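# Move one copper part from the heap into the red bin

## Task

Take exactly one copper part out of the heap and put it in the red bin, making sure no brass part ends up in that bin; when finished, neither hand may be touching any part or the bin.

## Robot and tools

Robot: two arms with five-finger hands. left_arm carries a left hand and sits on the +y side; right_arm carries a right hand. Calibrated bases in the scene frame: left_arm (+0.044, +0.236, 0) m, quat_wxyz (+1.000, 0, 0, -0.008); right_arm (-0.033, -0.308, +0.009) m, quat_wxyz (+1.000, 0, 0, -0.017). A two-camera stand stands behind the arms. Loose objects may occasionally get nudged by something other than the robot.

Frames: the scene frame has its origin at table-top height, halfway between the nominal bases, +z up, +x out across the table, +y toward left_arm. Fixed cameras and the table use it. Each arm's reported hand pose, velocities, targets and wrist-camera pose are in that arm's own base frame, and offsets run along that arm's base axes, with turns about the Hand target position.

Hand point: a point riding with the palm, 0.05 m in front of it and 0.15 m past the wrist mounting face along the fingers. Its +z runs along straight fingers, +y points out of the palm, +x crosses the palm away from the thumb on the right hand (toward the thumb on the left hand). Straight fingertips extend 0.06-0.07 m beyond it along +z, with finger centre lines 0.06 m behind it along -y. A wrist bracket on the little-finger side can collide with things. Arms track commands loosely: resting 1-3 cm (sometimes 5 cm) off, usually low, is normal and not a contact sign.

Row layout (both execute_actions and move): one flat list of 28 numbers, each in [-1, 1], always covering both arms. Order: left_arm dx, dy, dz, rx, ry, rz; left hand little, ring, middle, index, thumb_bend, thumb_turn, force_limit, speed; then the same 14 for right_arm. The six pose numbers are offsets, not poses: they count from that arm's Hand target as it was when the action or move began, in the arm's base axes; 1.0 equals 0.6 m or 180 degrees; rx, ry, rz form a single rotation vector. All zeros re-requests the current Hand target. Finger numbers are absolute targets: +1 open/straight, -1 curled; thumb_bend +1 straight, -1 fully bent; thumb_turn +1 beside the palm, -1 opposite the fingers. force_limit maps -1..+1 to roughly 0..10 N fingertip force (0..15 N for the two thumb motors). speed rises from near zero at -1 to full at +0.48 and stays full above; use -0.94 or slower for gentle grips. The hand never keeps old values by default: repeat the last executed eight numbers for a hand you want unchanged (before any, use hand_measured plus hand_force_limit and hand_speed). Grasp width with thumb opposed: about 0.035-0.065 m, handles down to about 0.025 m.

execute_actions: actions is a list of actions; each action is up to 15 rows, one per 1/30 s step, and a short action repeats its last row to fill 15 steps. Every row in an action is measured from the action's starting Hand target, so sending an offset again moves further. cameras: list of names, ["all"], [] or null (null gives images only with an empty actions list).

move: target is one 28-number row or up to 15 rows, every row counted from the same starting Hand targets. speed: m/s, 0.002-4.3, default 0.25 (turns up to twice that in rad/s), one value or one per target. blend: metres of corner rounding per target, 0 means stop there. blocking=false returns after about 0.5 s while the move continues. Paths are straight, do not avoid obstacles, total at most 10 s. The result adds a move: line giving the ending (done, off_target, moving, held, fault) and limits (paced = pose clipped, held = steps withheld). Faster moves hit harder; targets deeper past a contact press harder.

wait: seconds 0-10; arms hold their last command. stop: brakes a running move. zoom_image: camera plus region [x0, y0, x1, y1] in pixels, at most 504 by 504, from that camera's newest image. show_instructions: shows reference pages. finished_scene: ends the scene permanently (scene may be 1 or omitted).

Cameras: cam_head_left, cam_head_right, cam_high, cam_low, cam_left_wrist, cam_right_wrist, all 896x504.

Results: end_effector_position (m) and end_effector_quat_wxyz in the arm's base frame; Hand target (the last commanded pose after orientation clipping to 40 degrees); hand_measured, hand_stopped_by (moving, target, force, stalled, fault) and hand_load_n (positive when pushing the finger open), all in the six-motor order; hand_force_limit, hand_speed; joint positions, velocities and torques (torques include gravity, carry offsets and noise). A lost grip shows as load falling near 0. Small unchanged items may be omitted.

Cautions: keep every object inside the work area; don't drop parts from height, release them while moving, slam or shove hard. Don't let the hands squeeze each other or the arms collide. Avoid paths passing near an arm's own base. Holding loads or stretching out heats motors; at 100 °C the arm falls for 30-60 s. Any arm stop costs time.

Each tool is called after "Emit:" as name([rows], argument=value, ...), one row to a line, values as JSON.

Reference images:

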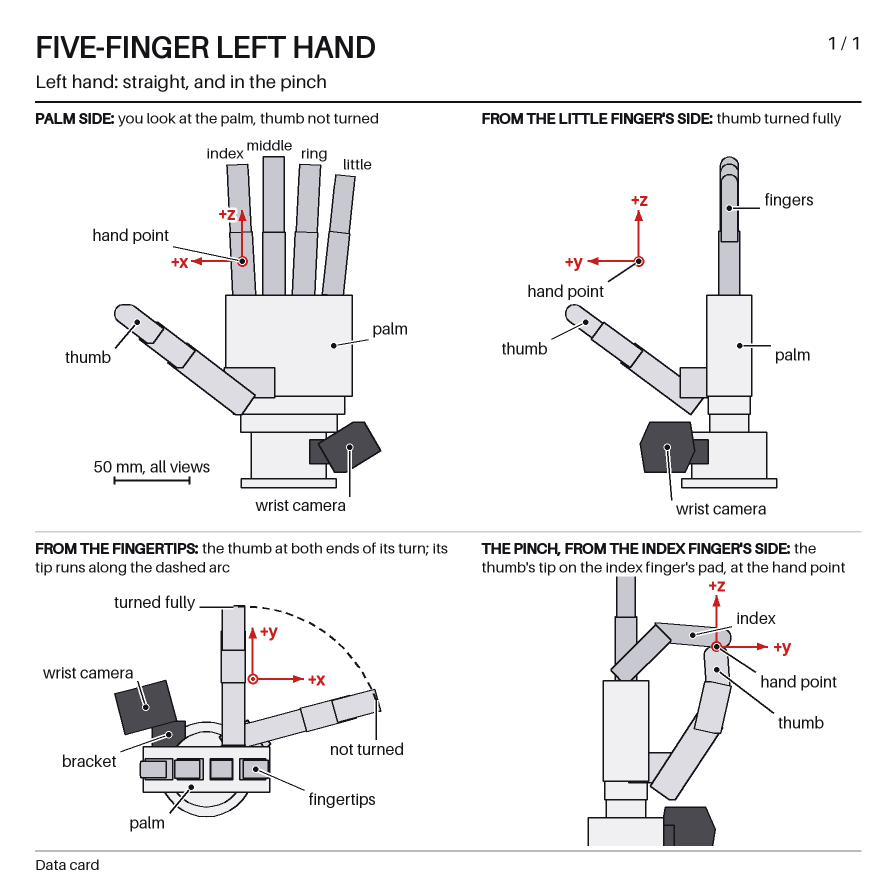

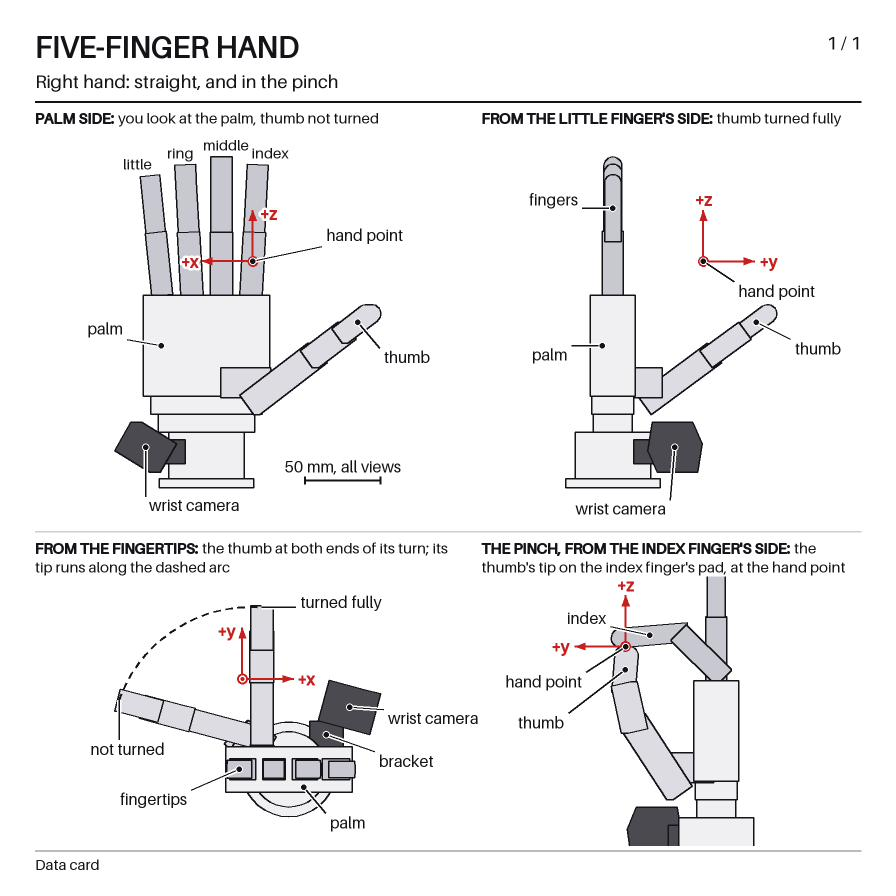

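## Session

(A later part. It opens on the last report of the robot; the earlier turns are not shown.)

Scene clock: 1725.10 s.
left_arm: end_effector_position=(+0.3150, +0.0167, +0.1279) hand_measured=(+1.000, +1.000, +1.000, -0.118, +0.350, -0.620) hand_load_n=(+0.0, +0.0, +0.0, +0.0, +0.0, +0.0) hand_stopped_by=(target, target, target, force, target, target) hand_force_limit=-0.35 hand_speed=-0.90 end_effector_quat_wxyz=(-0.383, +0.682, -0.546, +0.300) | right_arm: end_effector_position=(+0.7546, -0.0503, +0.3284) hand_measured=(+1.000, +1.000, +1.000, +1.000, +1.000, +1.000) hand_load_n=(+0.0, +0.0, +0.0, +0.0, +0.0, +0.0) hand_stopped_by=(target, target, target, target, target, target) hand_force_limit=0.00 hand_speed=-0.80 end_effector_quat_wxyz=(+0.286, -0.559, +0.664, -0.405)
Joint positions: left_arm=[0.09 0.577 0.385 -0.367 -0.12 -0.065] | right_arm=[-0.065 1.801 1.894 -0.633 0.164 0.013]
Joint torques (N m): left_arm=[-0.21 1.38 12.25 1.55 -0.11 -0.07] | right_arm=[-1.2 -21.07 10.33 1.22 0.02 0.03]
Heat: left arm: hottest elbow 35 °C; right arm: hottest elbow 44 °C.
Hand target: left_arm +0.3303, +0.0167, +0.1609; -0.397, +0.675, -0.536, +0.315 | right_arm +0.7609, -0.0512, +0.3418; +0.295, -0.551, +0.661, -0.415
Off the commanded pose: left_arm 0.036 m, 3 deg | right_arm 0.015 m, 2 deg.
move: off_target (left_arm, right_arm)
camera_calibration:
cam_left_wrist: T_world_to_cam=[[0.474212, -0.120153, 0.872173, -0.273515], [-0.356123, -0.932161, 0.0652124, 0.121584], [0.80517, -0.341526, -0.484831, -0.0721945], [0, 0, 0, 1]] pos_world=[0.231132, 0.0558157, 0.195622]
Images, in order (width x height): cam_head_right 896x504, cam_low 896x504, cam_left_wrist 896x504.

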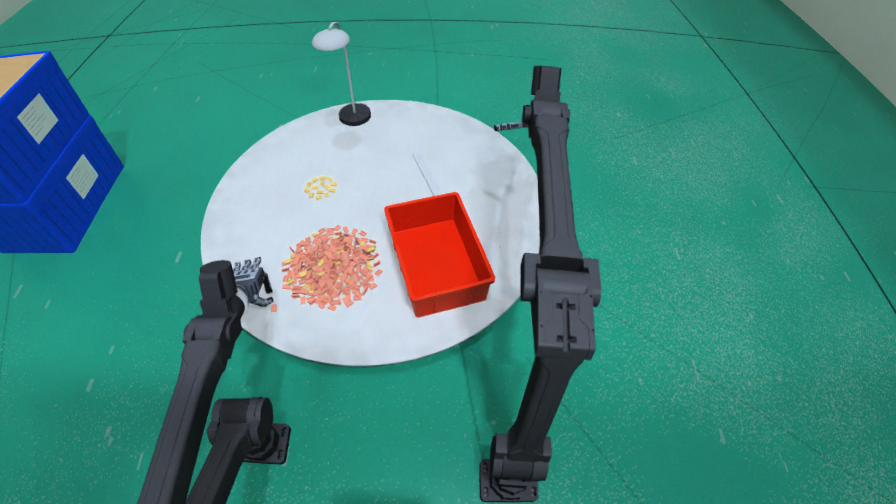

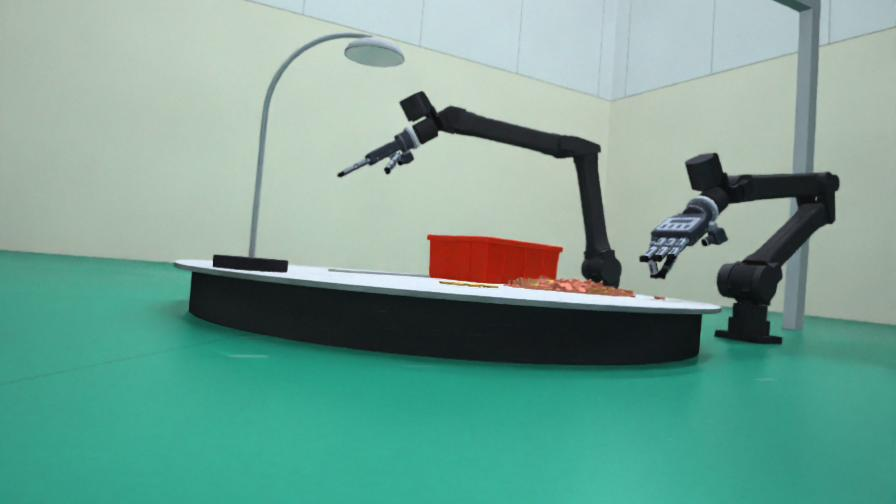

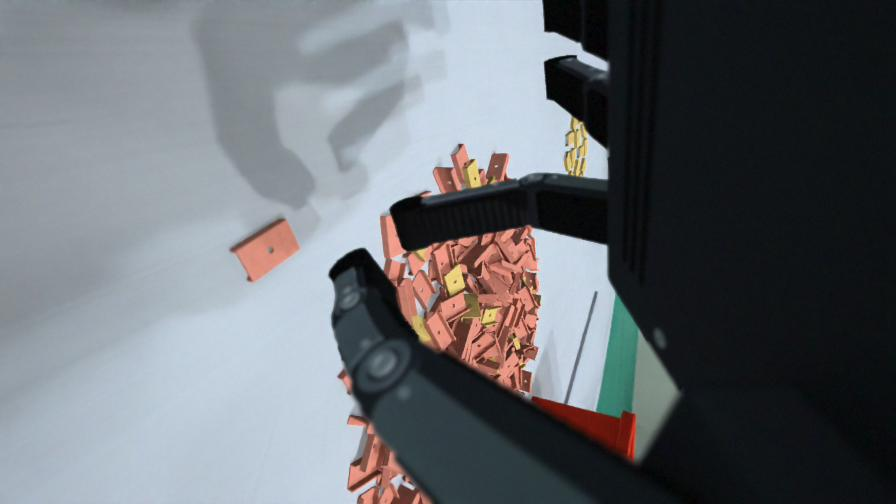

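Emit:
move([
  [-0.0333,-0.0333,0.1333,0,0,0,1,1,1,0.25,0.35,-0.62,-0.35,-0.4,0,0,0,0,0,0,1,1,1,1,1,1,0,-0.8],
], speed=0.15, cameras=["cam_left_wrist","cam_high","cam_low"])

Emit:
zoom_image(camera="cam_left_wrist", region=[250, 150, 500, 400])

Scene clock: 1764.80 s.
left_arm: end_effector_position=(+0.3015, -0.0019, +0.2027) hand_measured=(+1.000, +1.000, +1.000, +0.250, +0.350, -0.620) hand_load_n=(+0.0, +0.0, +0.0, +0.0, +0.0, +0.0) hand_stopped_by=(target, target, target, target, target, target) hand_force_limit=-0.35 hand_speed=-0.40 end_effector_quat_wxyz=(-0.380, +0.683, -0.550, +0.294) | right_arm: end_effector_position=(+0.7546, -0.0503, +0.3284) hand_measured=(+1.000, +1.000, +1.000, +1.000, +1.000, +1.000) hand_load_n=(+0.0, +0.0, +0.0, +0.0, +0.0, -0.5) hand_stopped_by=(target, target, target, target, target, target) hand_force_limit=0.00 hand_speed=-0.80 end_effector_quat_wxyz=(+0.286, -0.559, +0.664, -0.405)
Joint positions: left_arm=[-0.019 0.509 0.574 -0.648 -0.214 -0.119] | right_arm=[-0.065 1.801 1.894 -0.633 0.164 0.013]
Joint torques (N m): left_arm=[-0.21 1.08 12.45 1.52 -0.15 -0.06] | right_arm=[-1.14 -21.07 10.35 1.24 0.01 0.03]
Heat: left arm: hottest elbow 39 °C; right arm: hottest elbow 44 °C.
Hand target: left_arm +0.3103, -0.0032, +0.2407; -0.397, +0.675, -0.536, +0.314 | right_arm +0.7609, -0.0512, +0.3418; +0.295, -0.551, +0.661, -0.415
Off the commanded pose: left_arm 0.039 m, 4 deg | right_arm 0.015 m, 2 deg.
move: off_target (left_arm, right_arm)
camera_calibration:
cam_left_wrist: T_world_to_cam=[[0.486847, -0.125732, 0.864391, -0.336797], [-0.35676, -0.931905, 0.0653838, 0.0946299], [0.797309, -0.340212, -0.498552, -0.0262515], [0, 0, 0, 1]] pos_world=[0.218659, 0.0369087, 0.271849]
Images, in order (width x height): cam_high 896x504, cam_low 896x504, cam_left_wrist 896x504.

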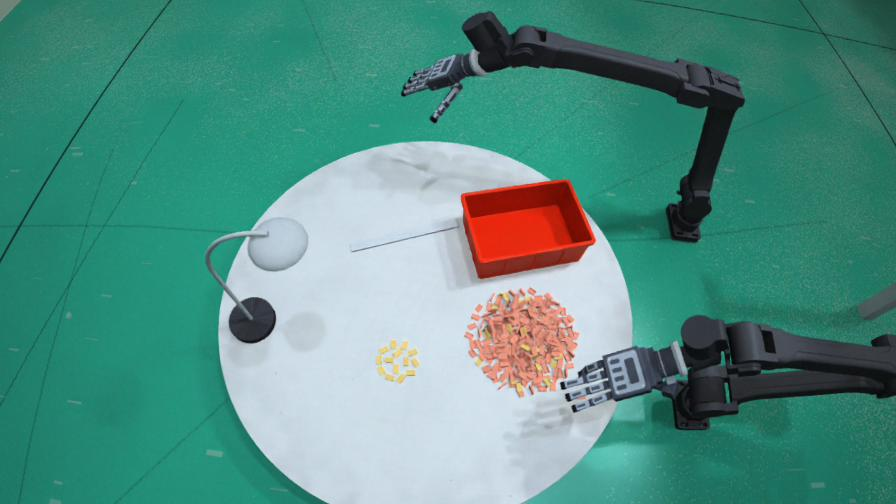

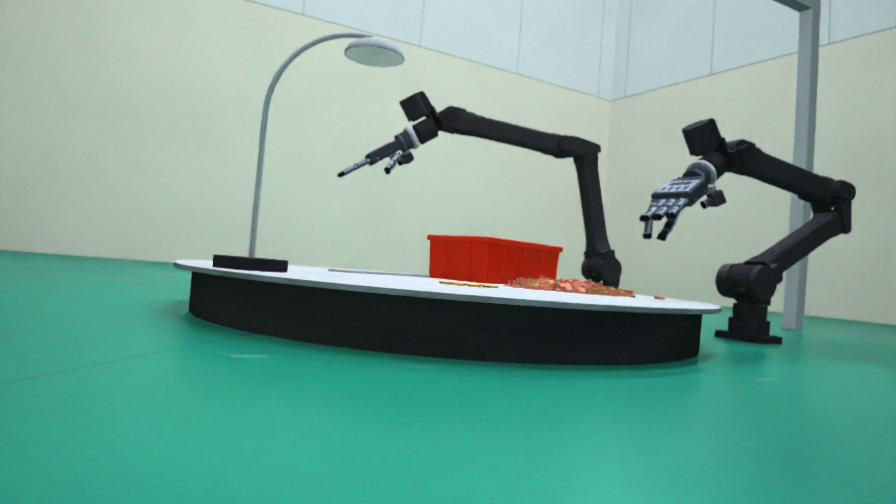

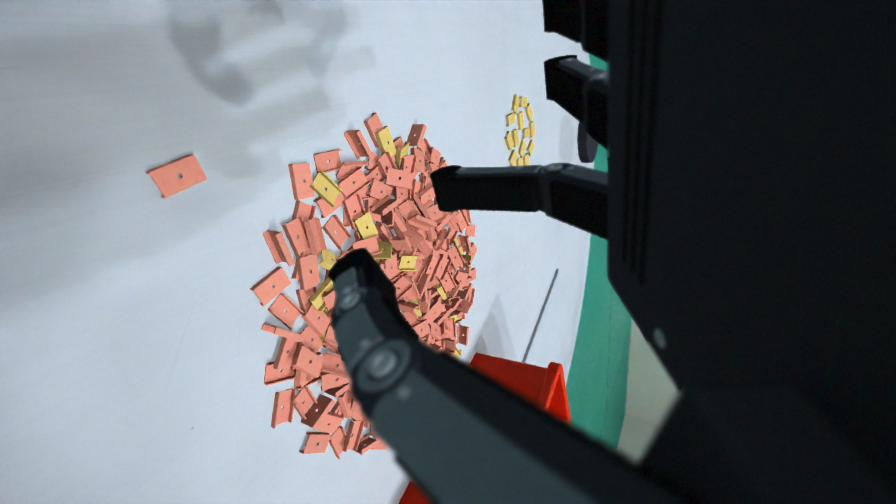

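Scaled by 2.016 from the camera's 896x504 image, which has a finer 1280x720 frame.

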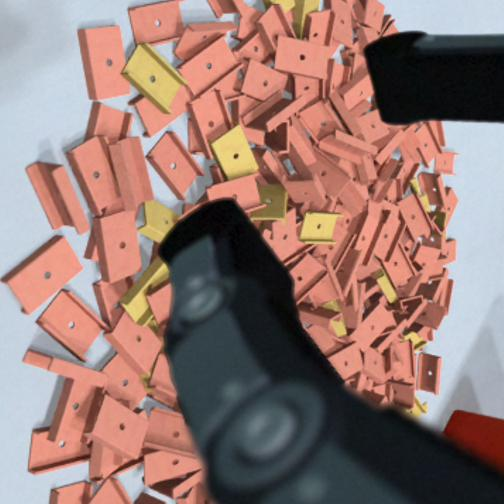

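Emit:
move([
  [-0.0077,0.0637,-0.1345,0,0,0,1,1,1,0.2,0.29,-0.61,-0.35,-0.4,0,0,0,0,0,0,1,1,1,1,1,1,0,-0.8],
  [-0.0077,0.0308,-0.1845,0,0,0,1,1,1,0.2,0.29,-0.61,-0.35,-0.4,0,0,0,0,0,0,1,1,1,1,1,1,0,-0.8],
  [-0.0077,0.0308,-0.2428,0,0,0,1,1,1,0.2,0.29,-0.61,-0.35,-0.4,0,0,0,0,0,0,1,1,1,1,1,1,0,-0.8],
], speed=[0.12,0.08,0.05], cameras=["cam_left_wrist","cam_head_right","cam_low"])

Emit:
zoom_image(camera="cam_low", region=[640, 275, 680, 305])

Emit:
zoom_image(camera="cam_left_wrist", region=[300, 150, 480, 300])

Emit:
zoom_image(camera="cam_head_right", region=[260, 285, 290, 315])

Scene clock: 1852.73 s.
left_arm: end_effector_position=(+0.3004, +0.0159, +0.0934) hand_measured=(+1.000, +1.000, +1.000, +0.200, +0.290, -0.610) hand_load_n=(+0.0, -0.5, +0.0, +0.0, +0.0, +0.0) hand_stopped_by=(target, target, target, target, target, target) hand_force_limit=-0.35 hand_speed=-0.40 end_effector_quat_wxyz=(-0.390, +0.678, -0.541, +0.308) | right_arm: end_effector_position=(+0.7546, -0.0503, +0.3284) hand_measured=(+1.000, +1.000, +1.000, +1.000, +1.000, +1.000) hand_load_n=(+0.0, +0.0, +0.0, +0.5, +0.0, -0.5) hand_stopped_by=(target, target, target, target, target, target) hand_force_limit=0.00 hand_speed=-0.80 end_effector_quat_wxyz=(+0.286, -0.559, +0.664, -0.405)
Joint positions: left_arm=[0.092 0.522 0.266 -0.278 -0.119 -0.064] | right_arm=[-0.065 1.801 1.894 -0.633 0.164 0.013]
Joint torques (N m): left_arm=[-0.21 2.08 7.27 3.08 -0.11 -0.07] | right_arm=[-1.14 -21.07 10.35 1.22 0.01 0.03]
Heat: left arm: hottest elbow 41 °C; right arm: hottest elbow 44 °C.
Hand target: left_arm +0.3057, +0.0152, +0.0952; -0.397, +0.675, -0.536, +0.315 | right_arm +0.7609, -0.0512, +0.3418; +0.295, -0.551, +0.661, -0.415
Off the commanded pose: left_arm 0.006 m, 1 deg | right_arm 0.015 m, 2 deg.
move: off_target (right_arm)
camera_calibration:
cam_left_wrist: T_world_to_cam=[[0.452642, -0.12245, 0.883245, -0.231047], [-0.35737, -0.932407, 0.0538786, 0.119201], [0.816946, -0.340033, -0.465807, -0.0827611], [0, 0, 0, 1]] pos_world=[0.214792, 0.054711, 0.159098]
Images, in order (width x height): cam_head_right 896x504, cam_low 896x504, cam_left_wrist 896x504.

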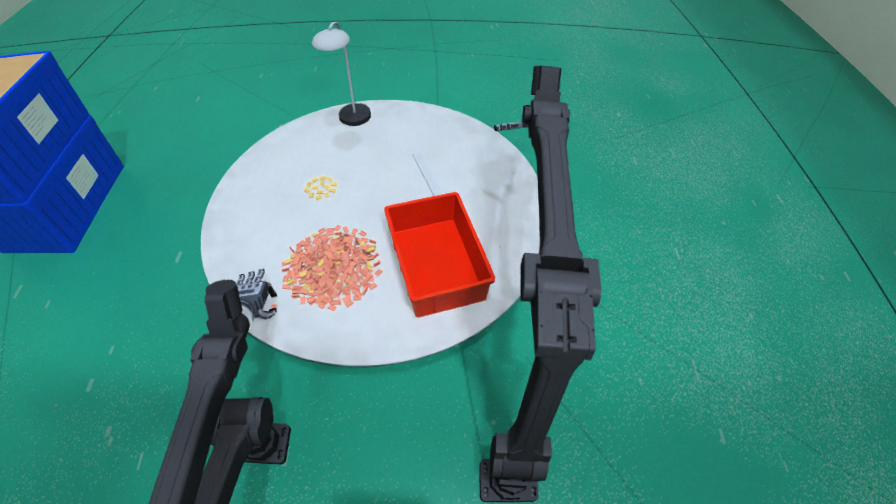

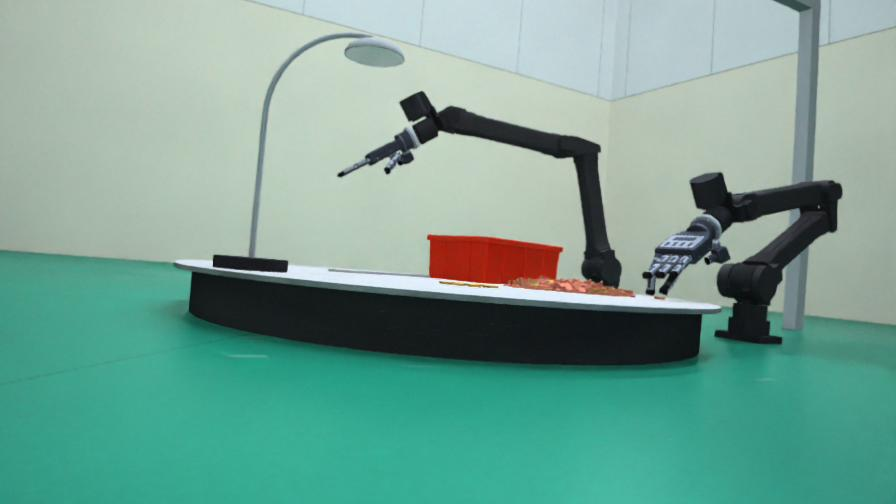

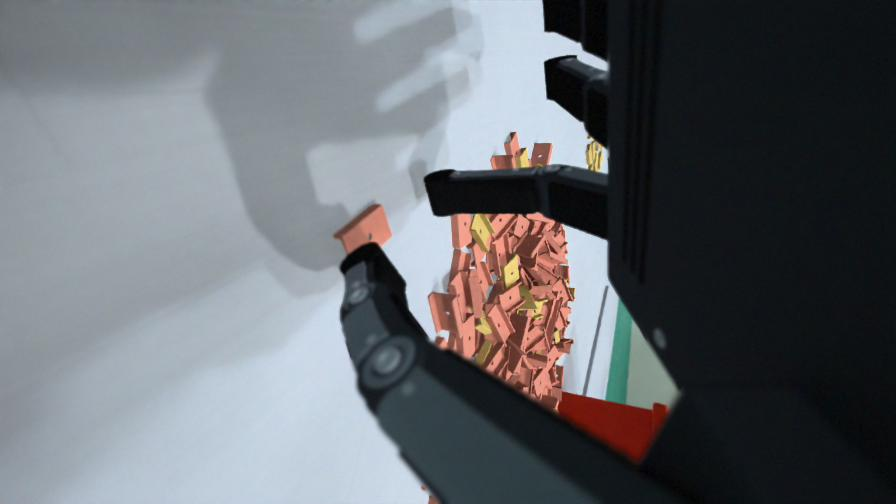

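Scaled by 12.600 from the camera's 896x504 image, which has a finer 1280x720 frame.

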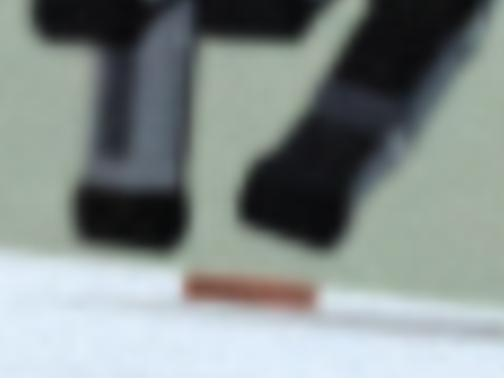

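Scaled by 2.800 from the camera's 896x504 image, which has a finer 1280x720 frame.

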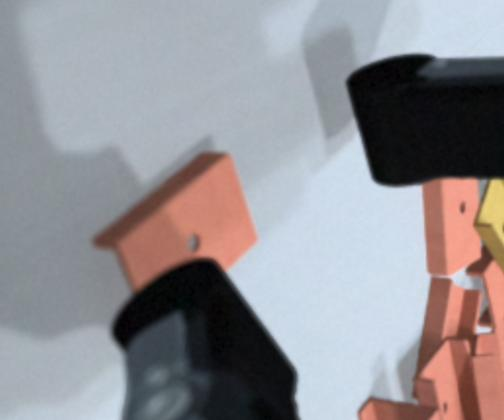

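Scaled by 16.800 from the camera's 896x504 image, which has a finer 1280x720 frame.

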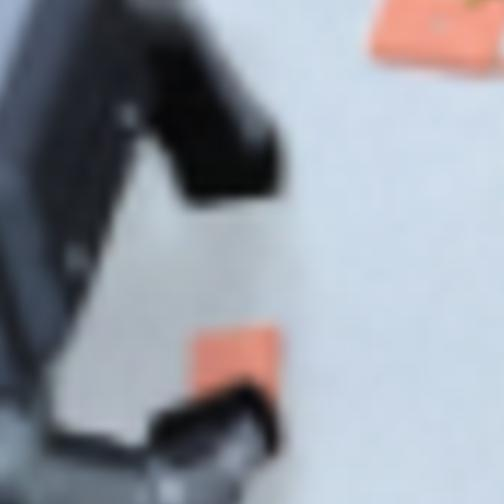

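Emit:
move([
  [-0.04,-0.008,0.01,0,0,0,1,1,1,0.2,0.29,-0.61,-0.35,-0.4,0,0,0,0,0,0,1,1,1,1,1,1,0,-0.8],
  [-0.0082,-0.0019,0.0,0,0,0,1,1,1,0.2,0.29,-0.61,-0.35,-0.4,0,0,0,0,0,0,1,1,1,1,1,1,0,-0.8],
], speed=0.04, cameras=["cam_head_right","cam_low","cam_left_wrist"])

Scene clock: 1897.33 s.
left_arm: end_effector_position=(+0.2944, +0.0115, +0.0909) hand_measured=(+1.000, +1.000, +1.000, +0.200, +0.290, -0.610) hand_load_n=(+0.0, +0.0, +0.0, +0.0, +0.0, +0.0) hand_stopped_by=(target, target, target, target, target, target) hand_force_limit=-0.35 hand_speed=-0.40 end_effector_quat_wxyz=(-0.388, +0.678, -0.543, +0.308) | right_arm: end_effector_position=(+0.7546, -0.0503, +0.3284) hand_measured=(+1.000, +1.000, +1.000, +1.000, +1.000, +1.000) hand_load_n=(+0.0, +0.0, +0.0, +0.0, +0.0, +0.0) hand_stopped_by=(target, target, target, target, target, target) hand_force_limit=0.00 hand_speed=-0.80 end_effector_quat_wxyz=(+0.286, -0.559, +0.664, -0.405)
Joint positions: left_arm=[0.073 0.491 0.255 -0.303 -0.131 -0.073] | right_arm=[-0.065 1.801 1.894 -0.633 0.164 0.013]
Joint torques (N m): left_arm=[1.14 2.37 7.62 3.07 0.18 0.01] | right_arm=[-1.2 -21.07 10.33 1.22 0.01 0.03]
Heat: left arm: hottest elbow 38 °C; right arm: hottest elbow 44 °C.
Hand target: left_arm +0.3008, +0.0141, +0.0951; -0.397, +0.675, -0.536, +0.314 | right_arm +0.7609, -0.0512, +0.3418; +0.295, -0.551, +0.661, -0.415
Off the commanded pose: left_arm 0.008 m, 2 deg | right_arm 0.015 m, 2 deg.
move: off_target (right_arm)
camera_calibration:
cam_left_wrist: T_world_to_cam=[[0.454801, -0.122755, 0.882093, -0.227218], [-0.361202, -0.930762, 0.0567052, 0.113975], [0.814057, -0.344403, -0.46765, -0.0794761], [0, 0, 0, 1]] pos_world=[0.209205, 0.0508191, 0.156798]
Images, in order (width x height): cam_head_right 896x504, cam_low 896x504, cam_left_wrist 896x504.

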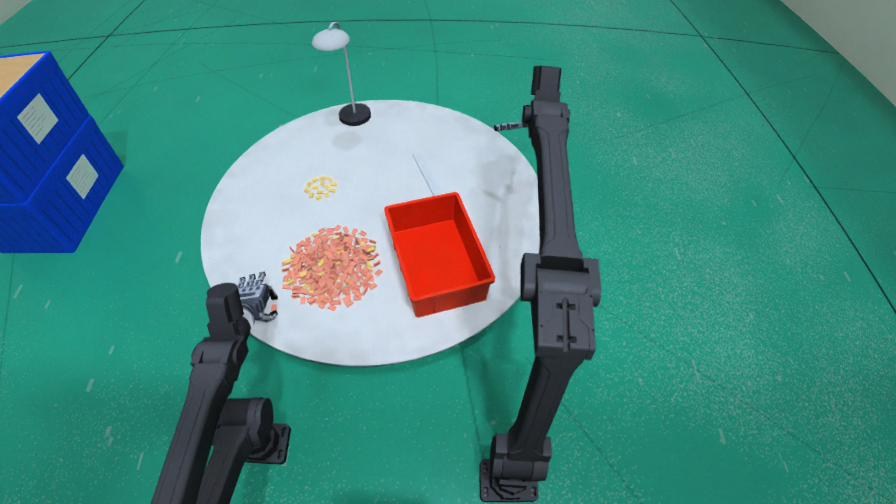

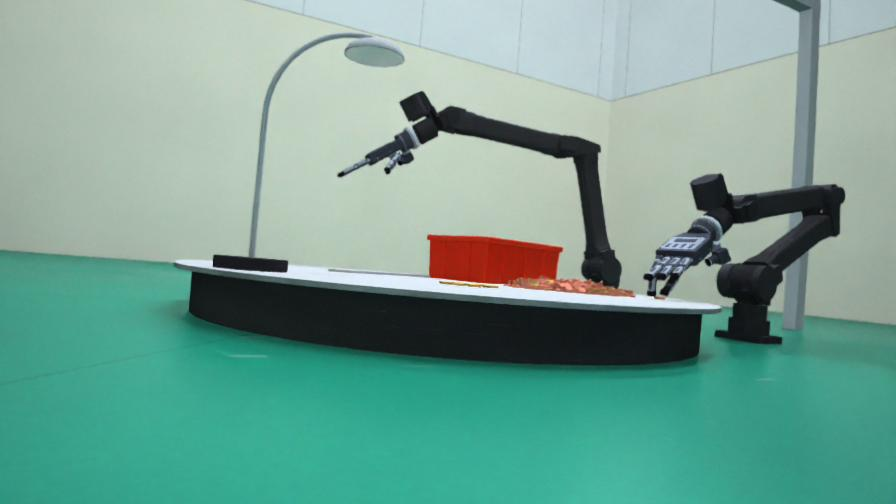

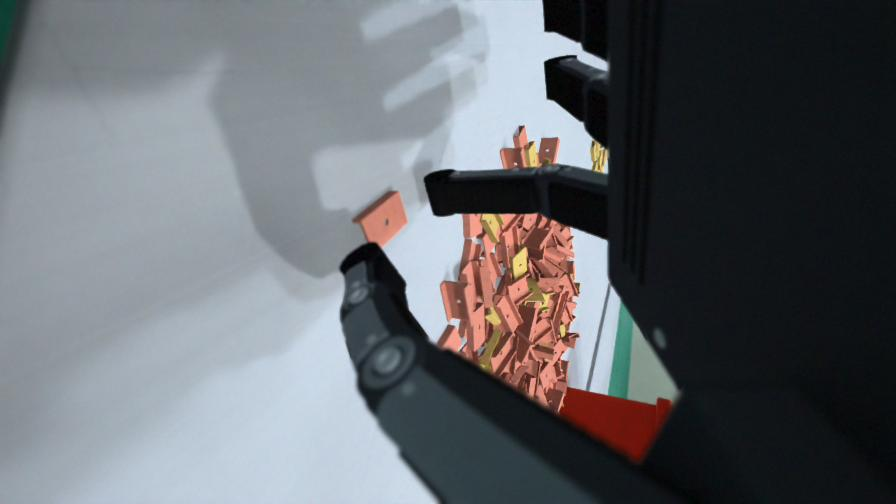

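Emit:
zoom_image(camera="cam_left_wrist", region=[330, 150, 470, 290])

Emit:
zoom_image(camera="cam_low", region=[640, 275, 680, 305])

Emit:
zoom_image(camera="cam_head_right", region=[250, 285, 300, 325])

Scaled by 3.600 from the camera's 896x504 image, which has a finer 1280x720 frame.

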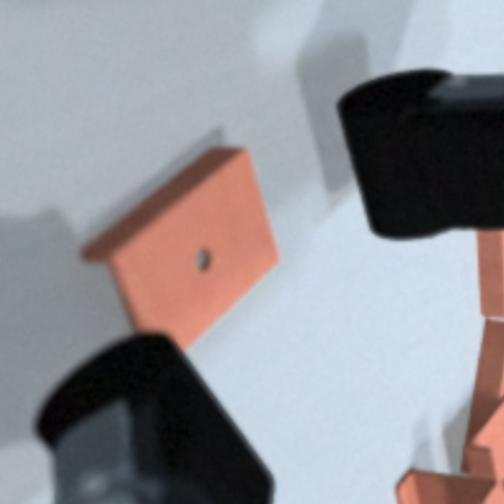

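Scaled by 12.600 from the camera's 896x504 image, which has a finer 1280x720 frame.

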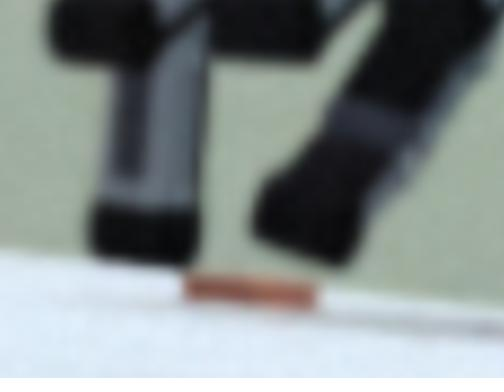

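Scaled by 10.080 from the camera's 896x504 image, which has a finer 1280x720 frame.

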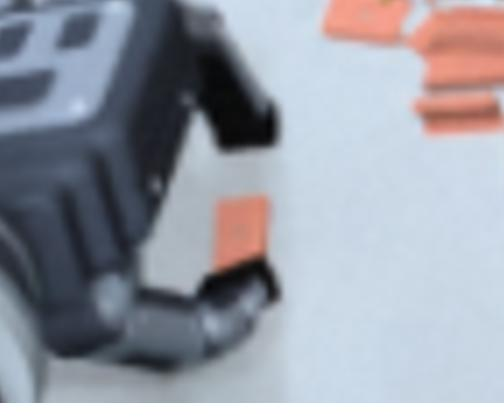

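Emit:
move([
  [-0.0022,0.02,0.0,0,0,0,1,1,1,0.2,0.29,-0.61,-0.35,-0.4,0,0,0,0,0,0,1,1,1,1,1,1,0,-0.8],
  [-0.0022,0.002,0.0,0,0,0,1,1,1,0.2,0.29,-0.61,-0.35,-0.4,0,0,0,0,0,0,1,1,1,1,1,1,0,-0.8],
  [-0.0022,-0.0005,-0.011,0,0,0,1,1,1,0.2,0.29,-0.61,-0.35,-0.4,0,0,0,0,0,0,1,1,1,1,1,1,0,-0.8],
], speed=0.04, cameras=["cam_head_right","cam_low","cam_left_wrist"])

Emit:
zoom_image(camera="cam_left_wrist", region=[330, 150, 470, 290])

Emit:
zoom_image(camera="cam_low", region=[640, 275, 680, 305])

Emit:
zoom_image(camera="cam_head_right", region=[250, 285, 300, 325])

Scene clock: 1980.77 s.
left_arm: end_effector_position=(+0.2942, +0.0145, +0.0867) hand_measured=(+1.000, +1.000, +1.000, +0.200, +0.290, -0.610) hand_load_n=(+0.0, +0.0, +0.0, +0.0, +0.0, +0.0) hand_stopped_by=(target, target, target, target, target, target) hand_force_limit=-0.35 hand_speed=-0.40 end_effector_quat_wxyz=(-0.390, +0.678, -0.541, +0.308) | right_arm: end_effector_position=(+0.7546, -0.0503, +0.3284) hand_measured=(+1.000, +1.000, +1.000, +1.000, +1.000, +1.000) hand_load_n=(+0.0, +0.0, +0.0, +0.0, +0.0, +0.0) hand_stopped_by=(target, target, target, target, target, target) hand_force_limit=0.00 hand_speed=-0.80 end_effector_quat_wxyz=(+0.286, -0.559, +0.664, -0.405)
Joint positions: left_arm=[0.087 0.495 0.243 -0.283 -0.123 -0.067] | right_arm=[-0.065 1.801 1.894 -0.633 0.164 0.013]
Joint torques (N m): left_arm=[-0.21 2.37 7.27 3.07 -0.11 -0.07] | right_arm=[-1.14 -21.13 10.35 1.21 0.01 0.03]
Heat: left arm: hottest elbow 37 °C; right arm: hottest elbow 44 °C.
Hand target: left_arm +0.2995, +0.0139, +0.0886; -0.397, +0.675, -0.536, +0.314 | right_arm +0.7609, -0.0512, +0.3418; +0.295, -0.551, +0.661, -0.415
Off the commanded pose: left_arm 0.006 m, 1 deg | right_arm 0.015 m, 2 deg.
move: off_target (right_arm)
camera_calibration:
cam_left_wrist: T_world_to_cam=[[0.452649, -0.122205, 0.883275, -0.222513], [-0.357339, -0.932405, 0.0541225, 0.115998], [0.816956, -0.340127, -0.465721, -0.0813033], [0, 0, 0, 1]] pos_world=[0.208592, 0.0533114, 0.152397]
Images, in order (width x height): cam_head_right 896x504, cam_low 896x504, cam_left_wrist 896x504.

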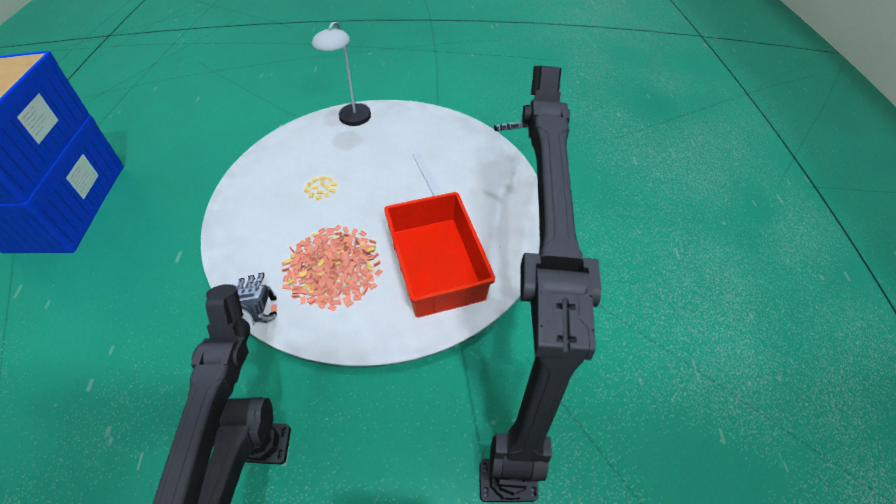

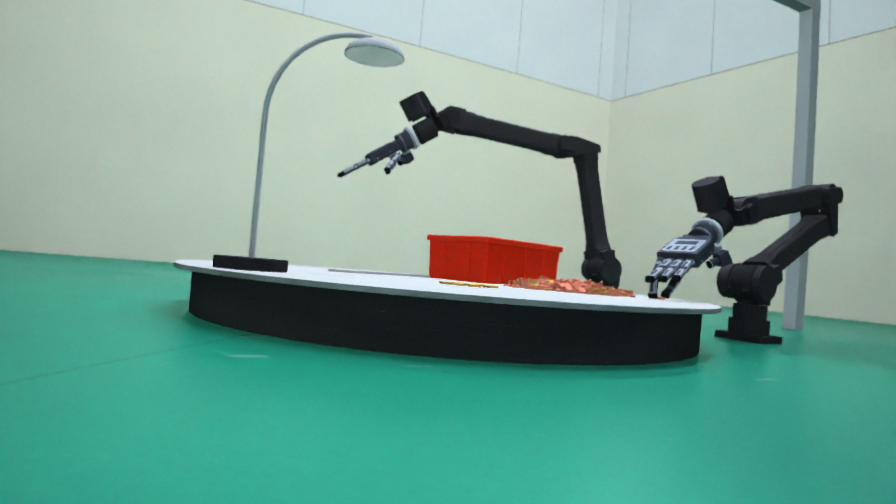

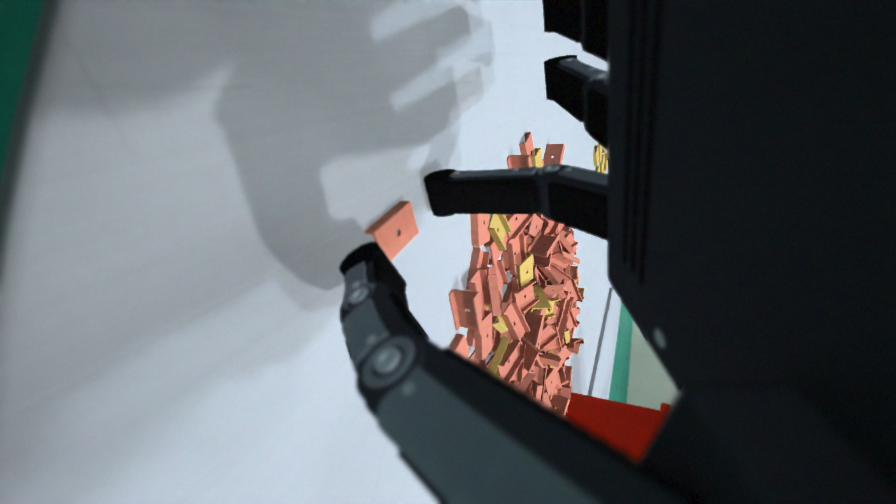

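Scaled by 3.600 from the camera's 896x504 image, which has a finer 1280x720 frame.

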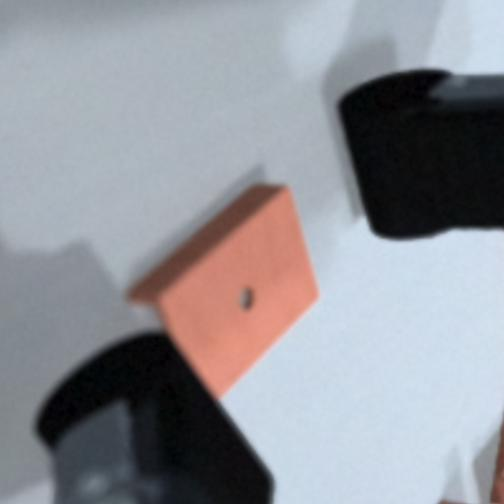

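Scaled by 12.600 from the camera's 896x504 image, which has a finer 1280x720 frame.

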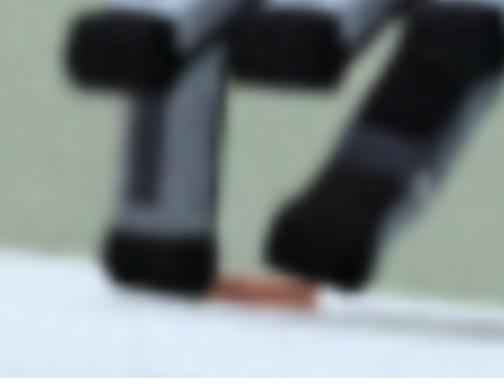

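Scaled by 10.080 from the camera's 896x504 image, which has a finer 1280x720 frame.

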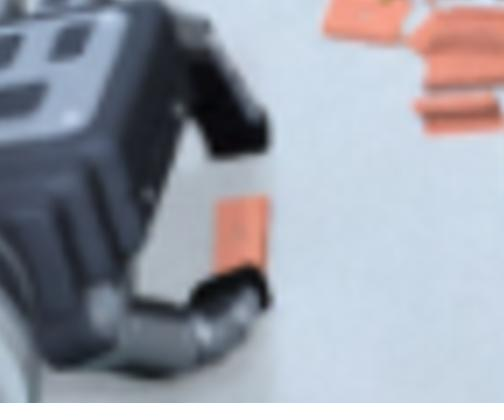

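Emit:
move([
  [0.0,-0.0015,-0.0065,0,0,0,1,1,1,0.2,0.29,-0.61,-0.35,-0.4,0,0,0,0,0,0,1,1,1,1,1,1,0,-0.8],
  [0.0,-0.0015,-0.0065,0,0,0,1,1,1,0.03,0.29,-0.61,-0.35,-0.6,0,0,0,0,0,0,1,1,1,1,1,1,0,-0.8],
], speed=0.03, cameras=["cam_head_right","cam_low","cam_left_wrist"])

Emit:
zoom_image(camera="cam_left_wrist", region=[330, 150, 470, 290])

Emit:
zoom_image(camera="cam_low", region=[640, 275, 680, 305])

Emit:
zoom_image(camera="cam_head_right", region=[250, 285, 300, 325])

Scene clock: 2013.63 s.
left_arm: end_effector_position=(+0.2962, +0.0140, +0.0861) hand_measured=(+1.000, +1.000, +1.000, +0.030, +0.290, -0.610) hand_load_n=(+0.0, +0.0, +0.0, +0.5, +0.0, +0.0) hand_stopped_by=(target, target, target, target, target, target) hand_force_limit=-0.35 hand_speed=-0.60 end_effector_quat_wxyz=(-0.394, +0.677, -0.539, +0.311) | right_arm: end_effector_position=(+0.7546, -0.0503, +0.3284) hand_measured=(+1.000, +1.000, +1.000, +1.000, +1.000, +1.000) hand_load_n=(+0.0, +0.0, +0.0, +0.0, +0.0, +0.0) hand_stopped_by=(target, target, target, target, target, target) hand_force_limit=0.00 hand_speed=-0.80 end_effector_quat_wxyz=(+0.286, -0.559, +0.664, -0.405)
Joint positions: left_arm=[0.081 0.5 0.236 -0.261 -0.129 -0.07] | right_arm=[-0.065 1.801 1.894 -0.633 0.164 0.013]
Joint torques (N m): left_arm=[-0.21 2.55 7.02 2.91 -0.09 -0.05] | right_arm=[-1.14 -21.13 10.33 1.22 0.01 0.03]
Heat: left arm: hottest elbow 36 °C; right arm: hottest elbow 44 °C.
Hand target: left_arm +0.2994, +0.0130, +0.0845; -0.397, +0.675, -0.536, +0.314 | right_arm +0.7609, -0.0512, +0.3418; +0.295, -0.551, +0.661, -0.415
Off the commanded pose: left_arm 0.004 m, 1 deg | right_arm 0.015 m, 2 deg.
move: off_target (right_arm)
camera_calibration:
cam_left_wrist: T_world_to_cam=[[0.443678, -0.122826, 0.887729, -0.22069], [-0.356747, -0.932903, 0.0492222, 0.116518], [0.82212, -0.338534, -0.457727, -0.0856204], [0, 0, 0, 1]] pos_world=[0.209873, 0.0526078, 0.150987]
Images, in order (width x height): cam_head_right 896x504, cam_low 896x504, cam_left_wrist 896x504.

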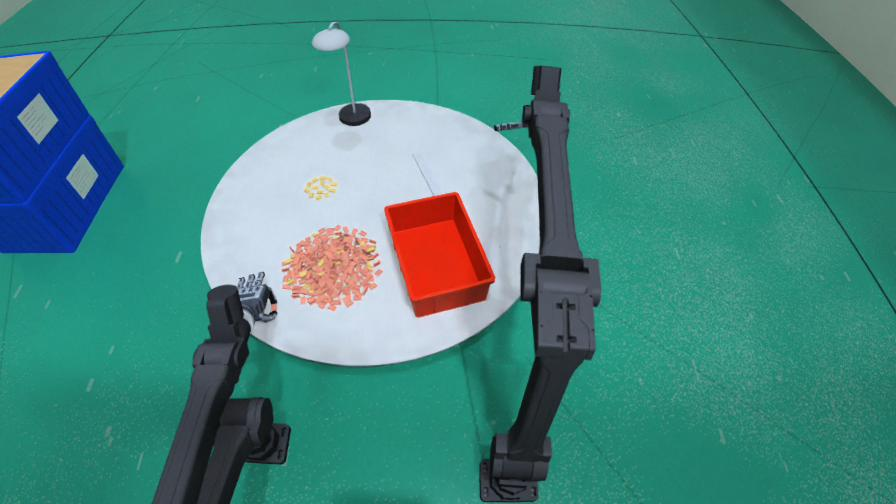

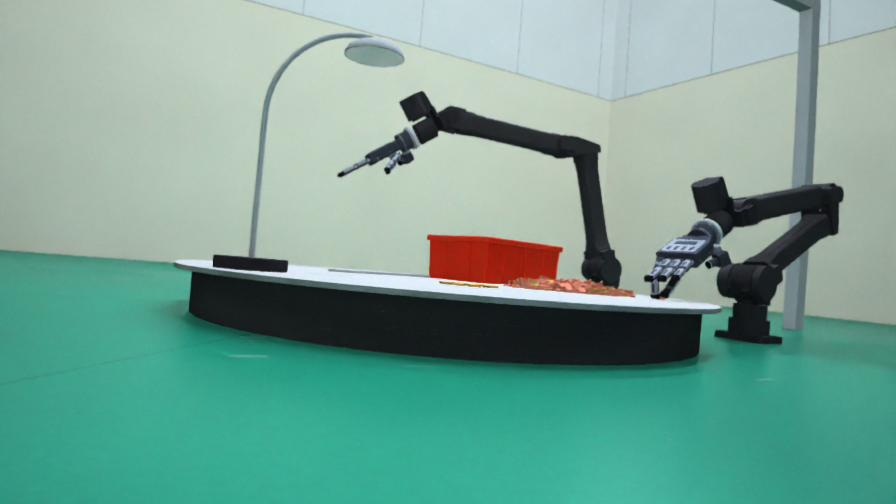

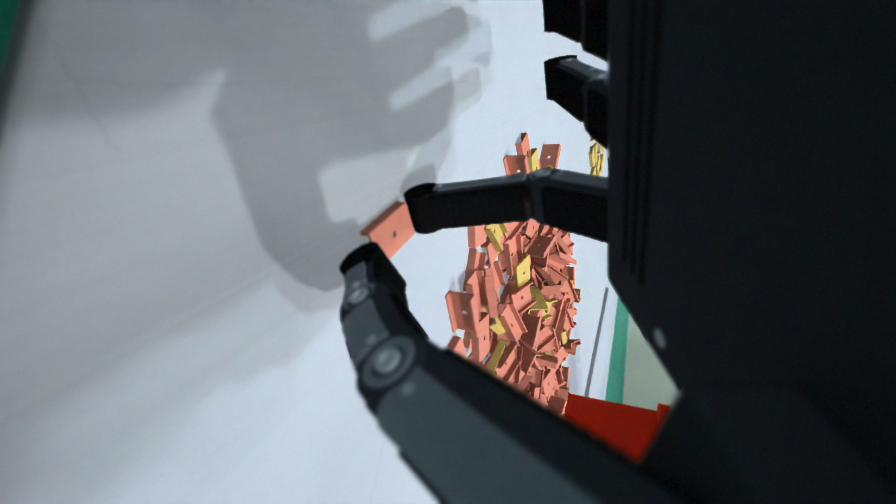

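Scaled by 3.600 from the camera's 896x504 image, which has a finer 1280x720 frame.

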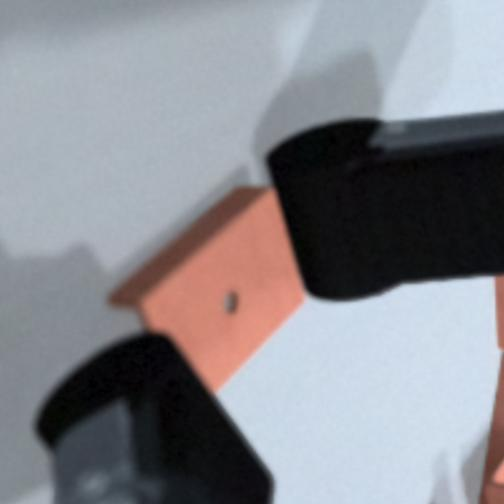

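Scaled by 12.600 from the camera's 896x504 image, which has a finer 1280x720 frame.

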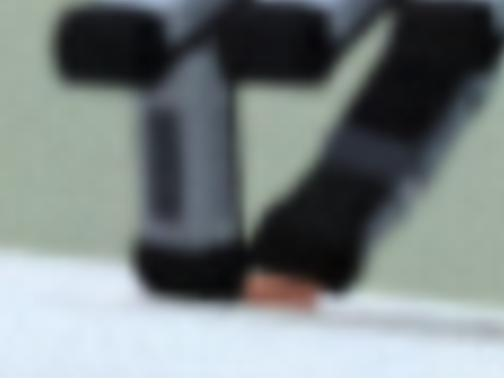

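Scaled by 10.080 from the camera's 896x504 image, which has a finer 1280x720 frame.

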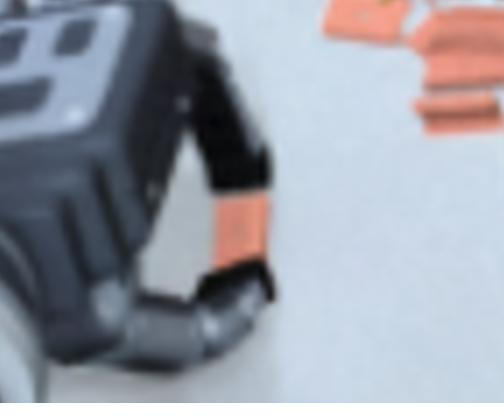

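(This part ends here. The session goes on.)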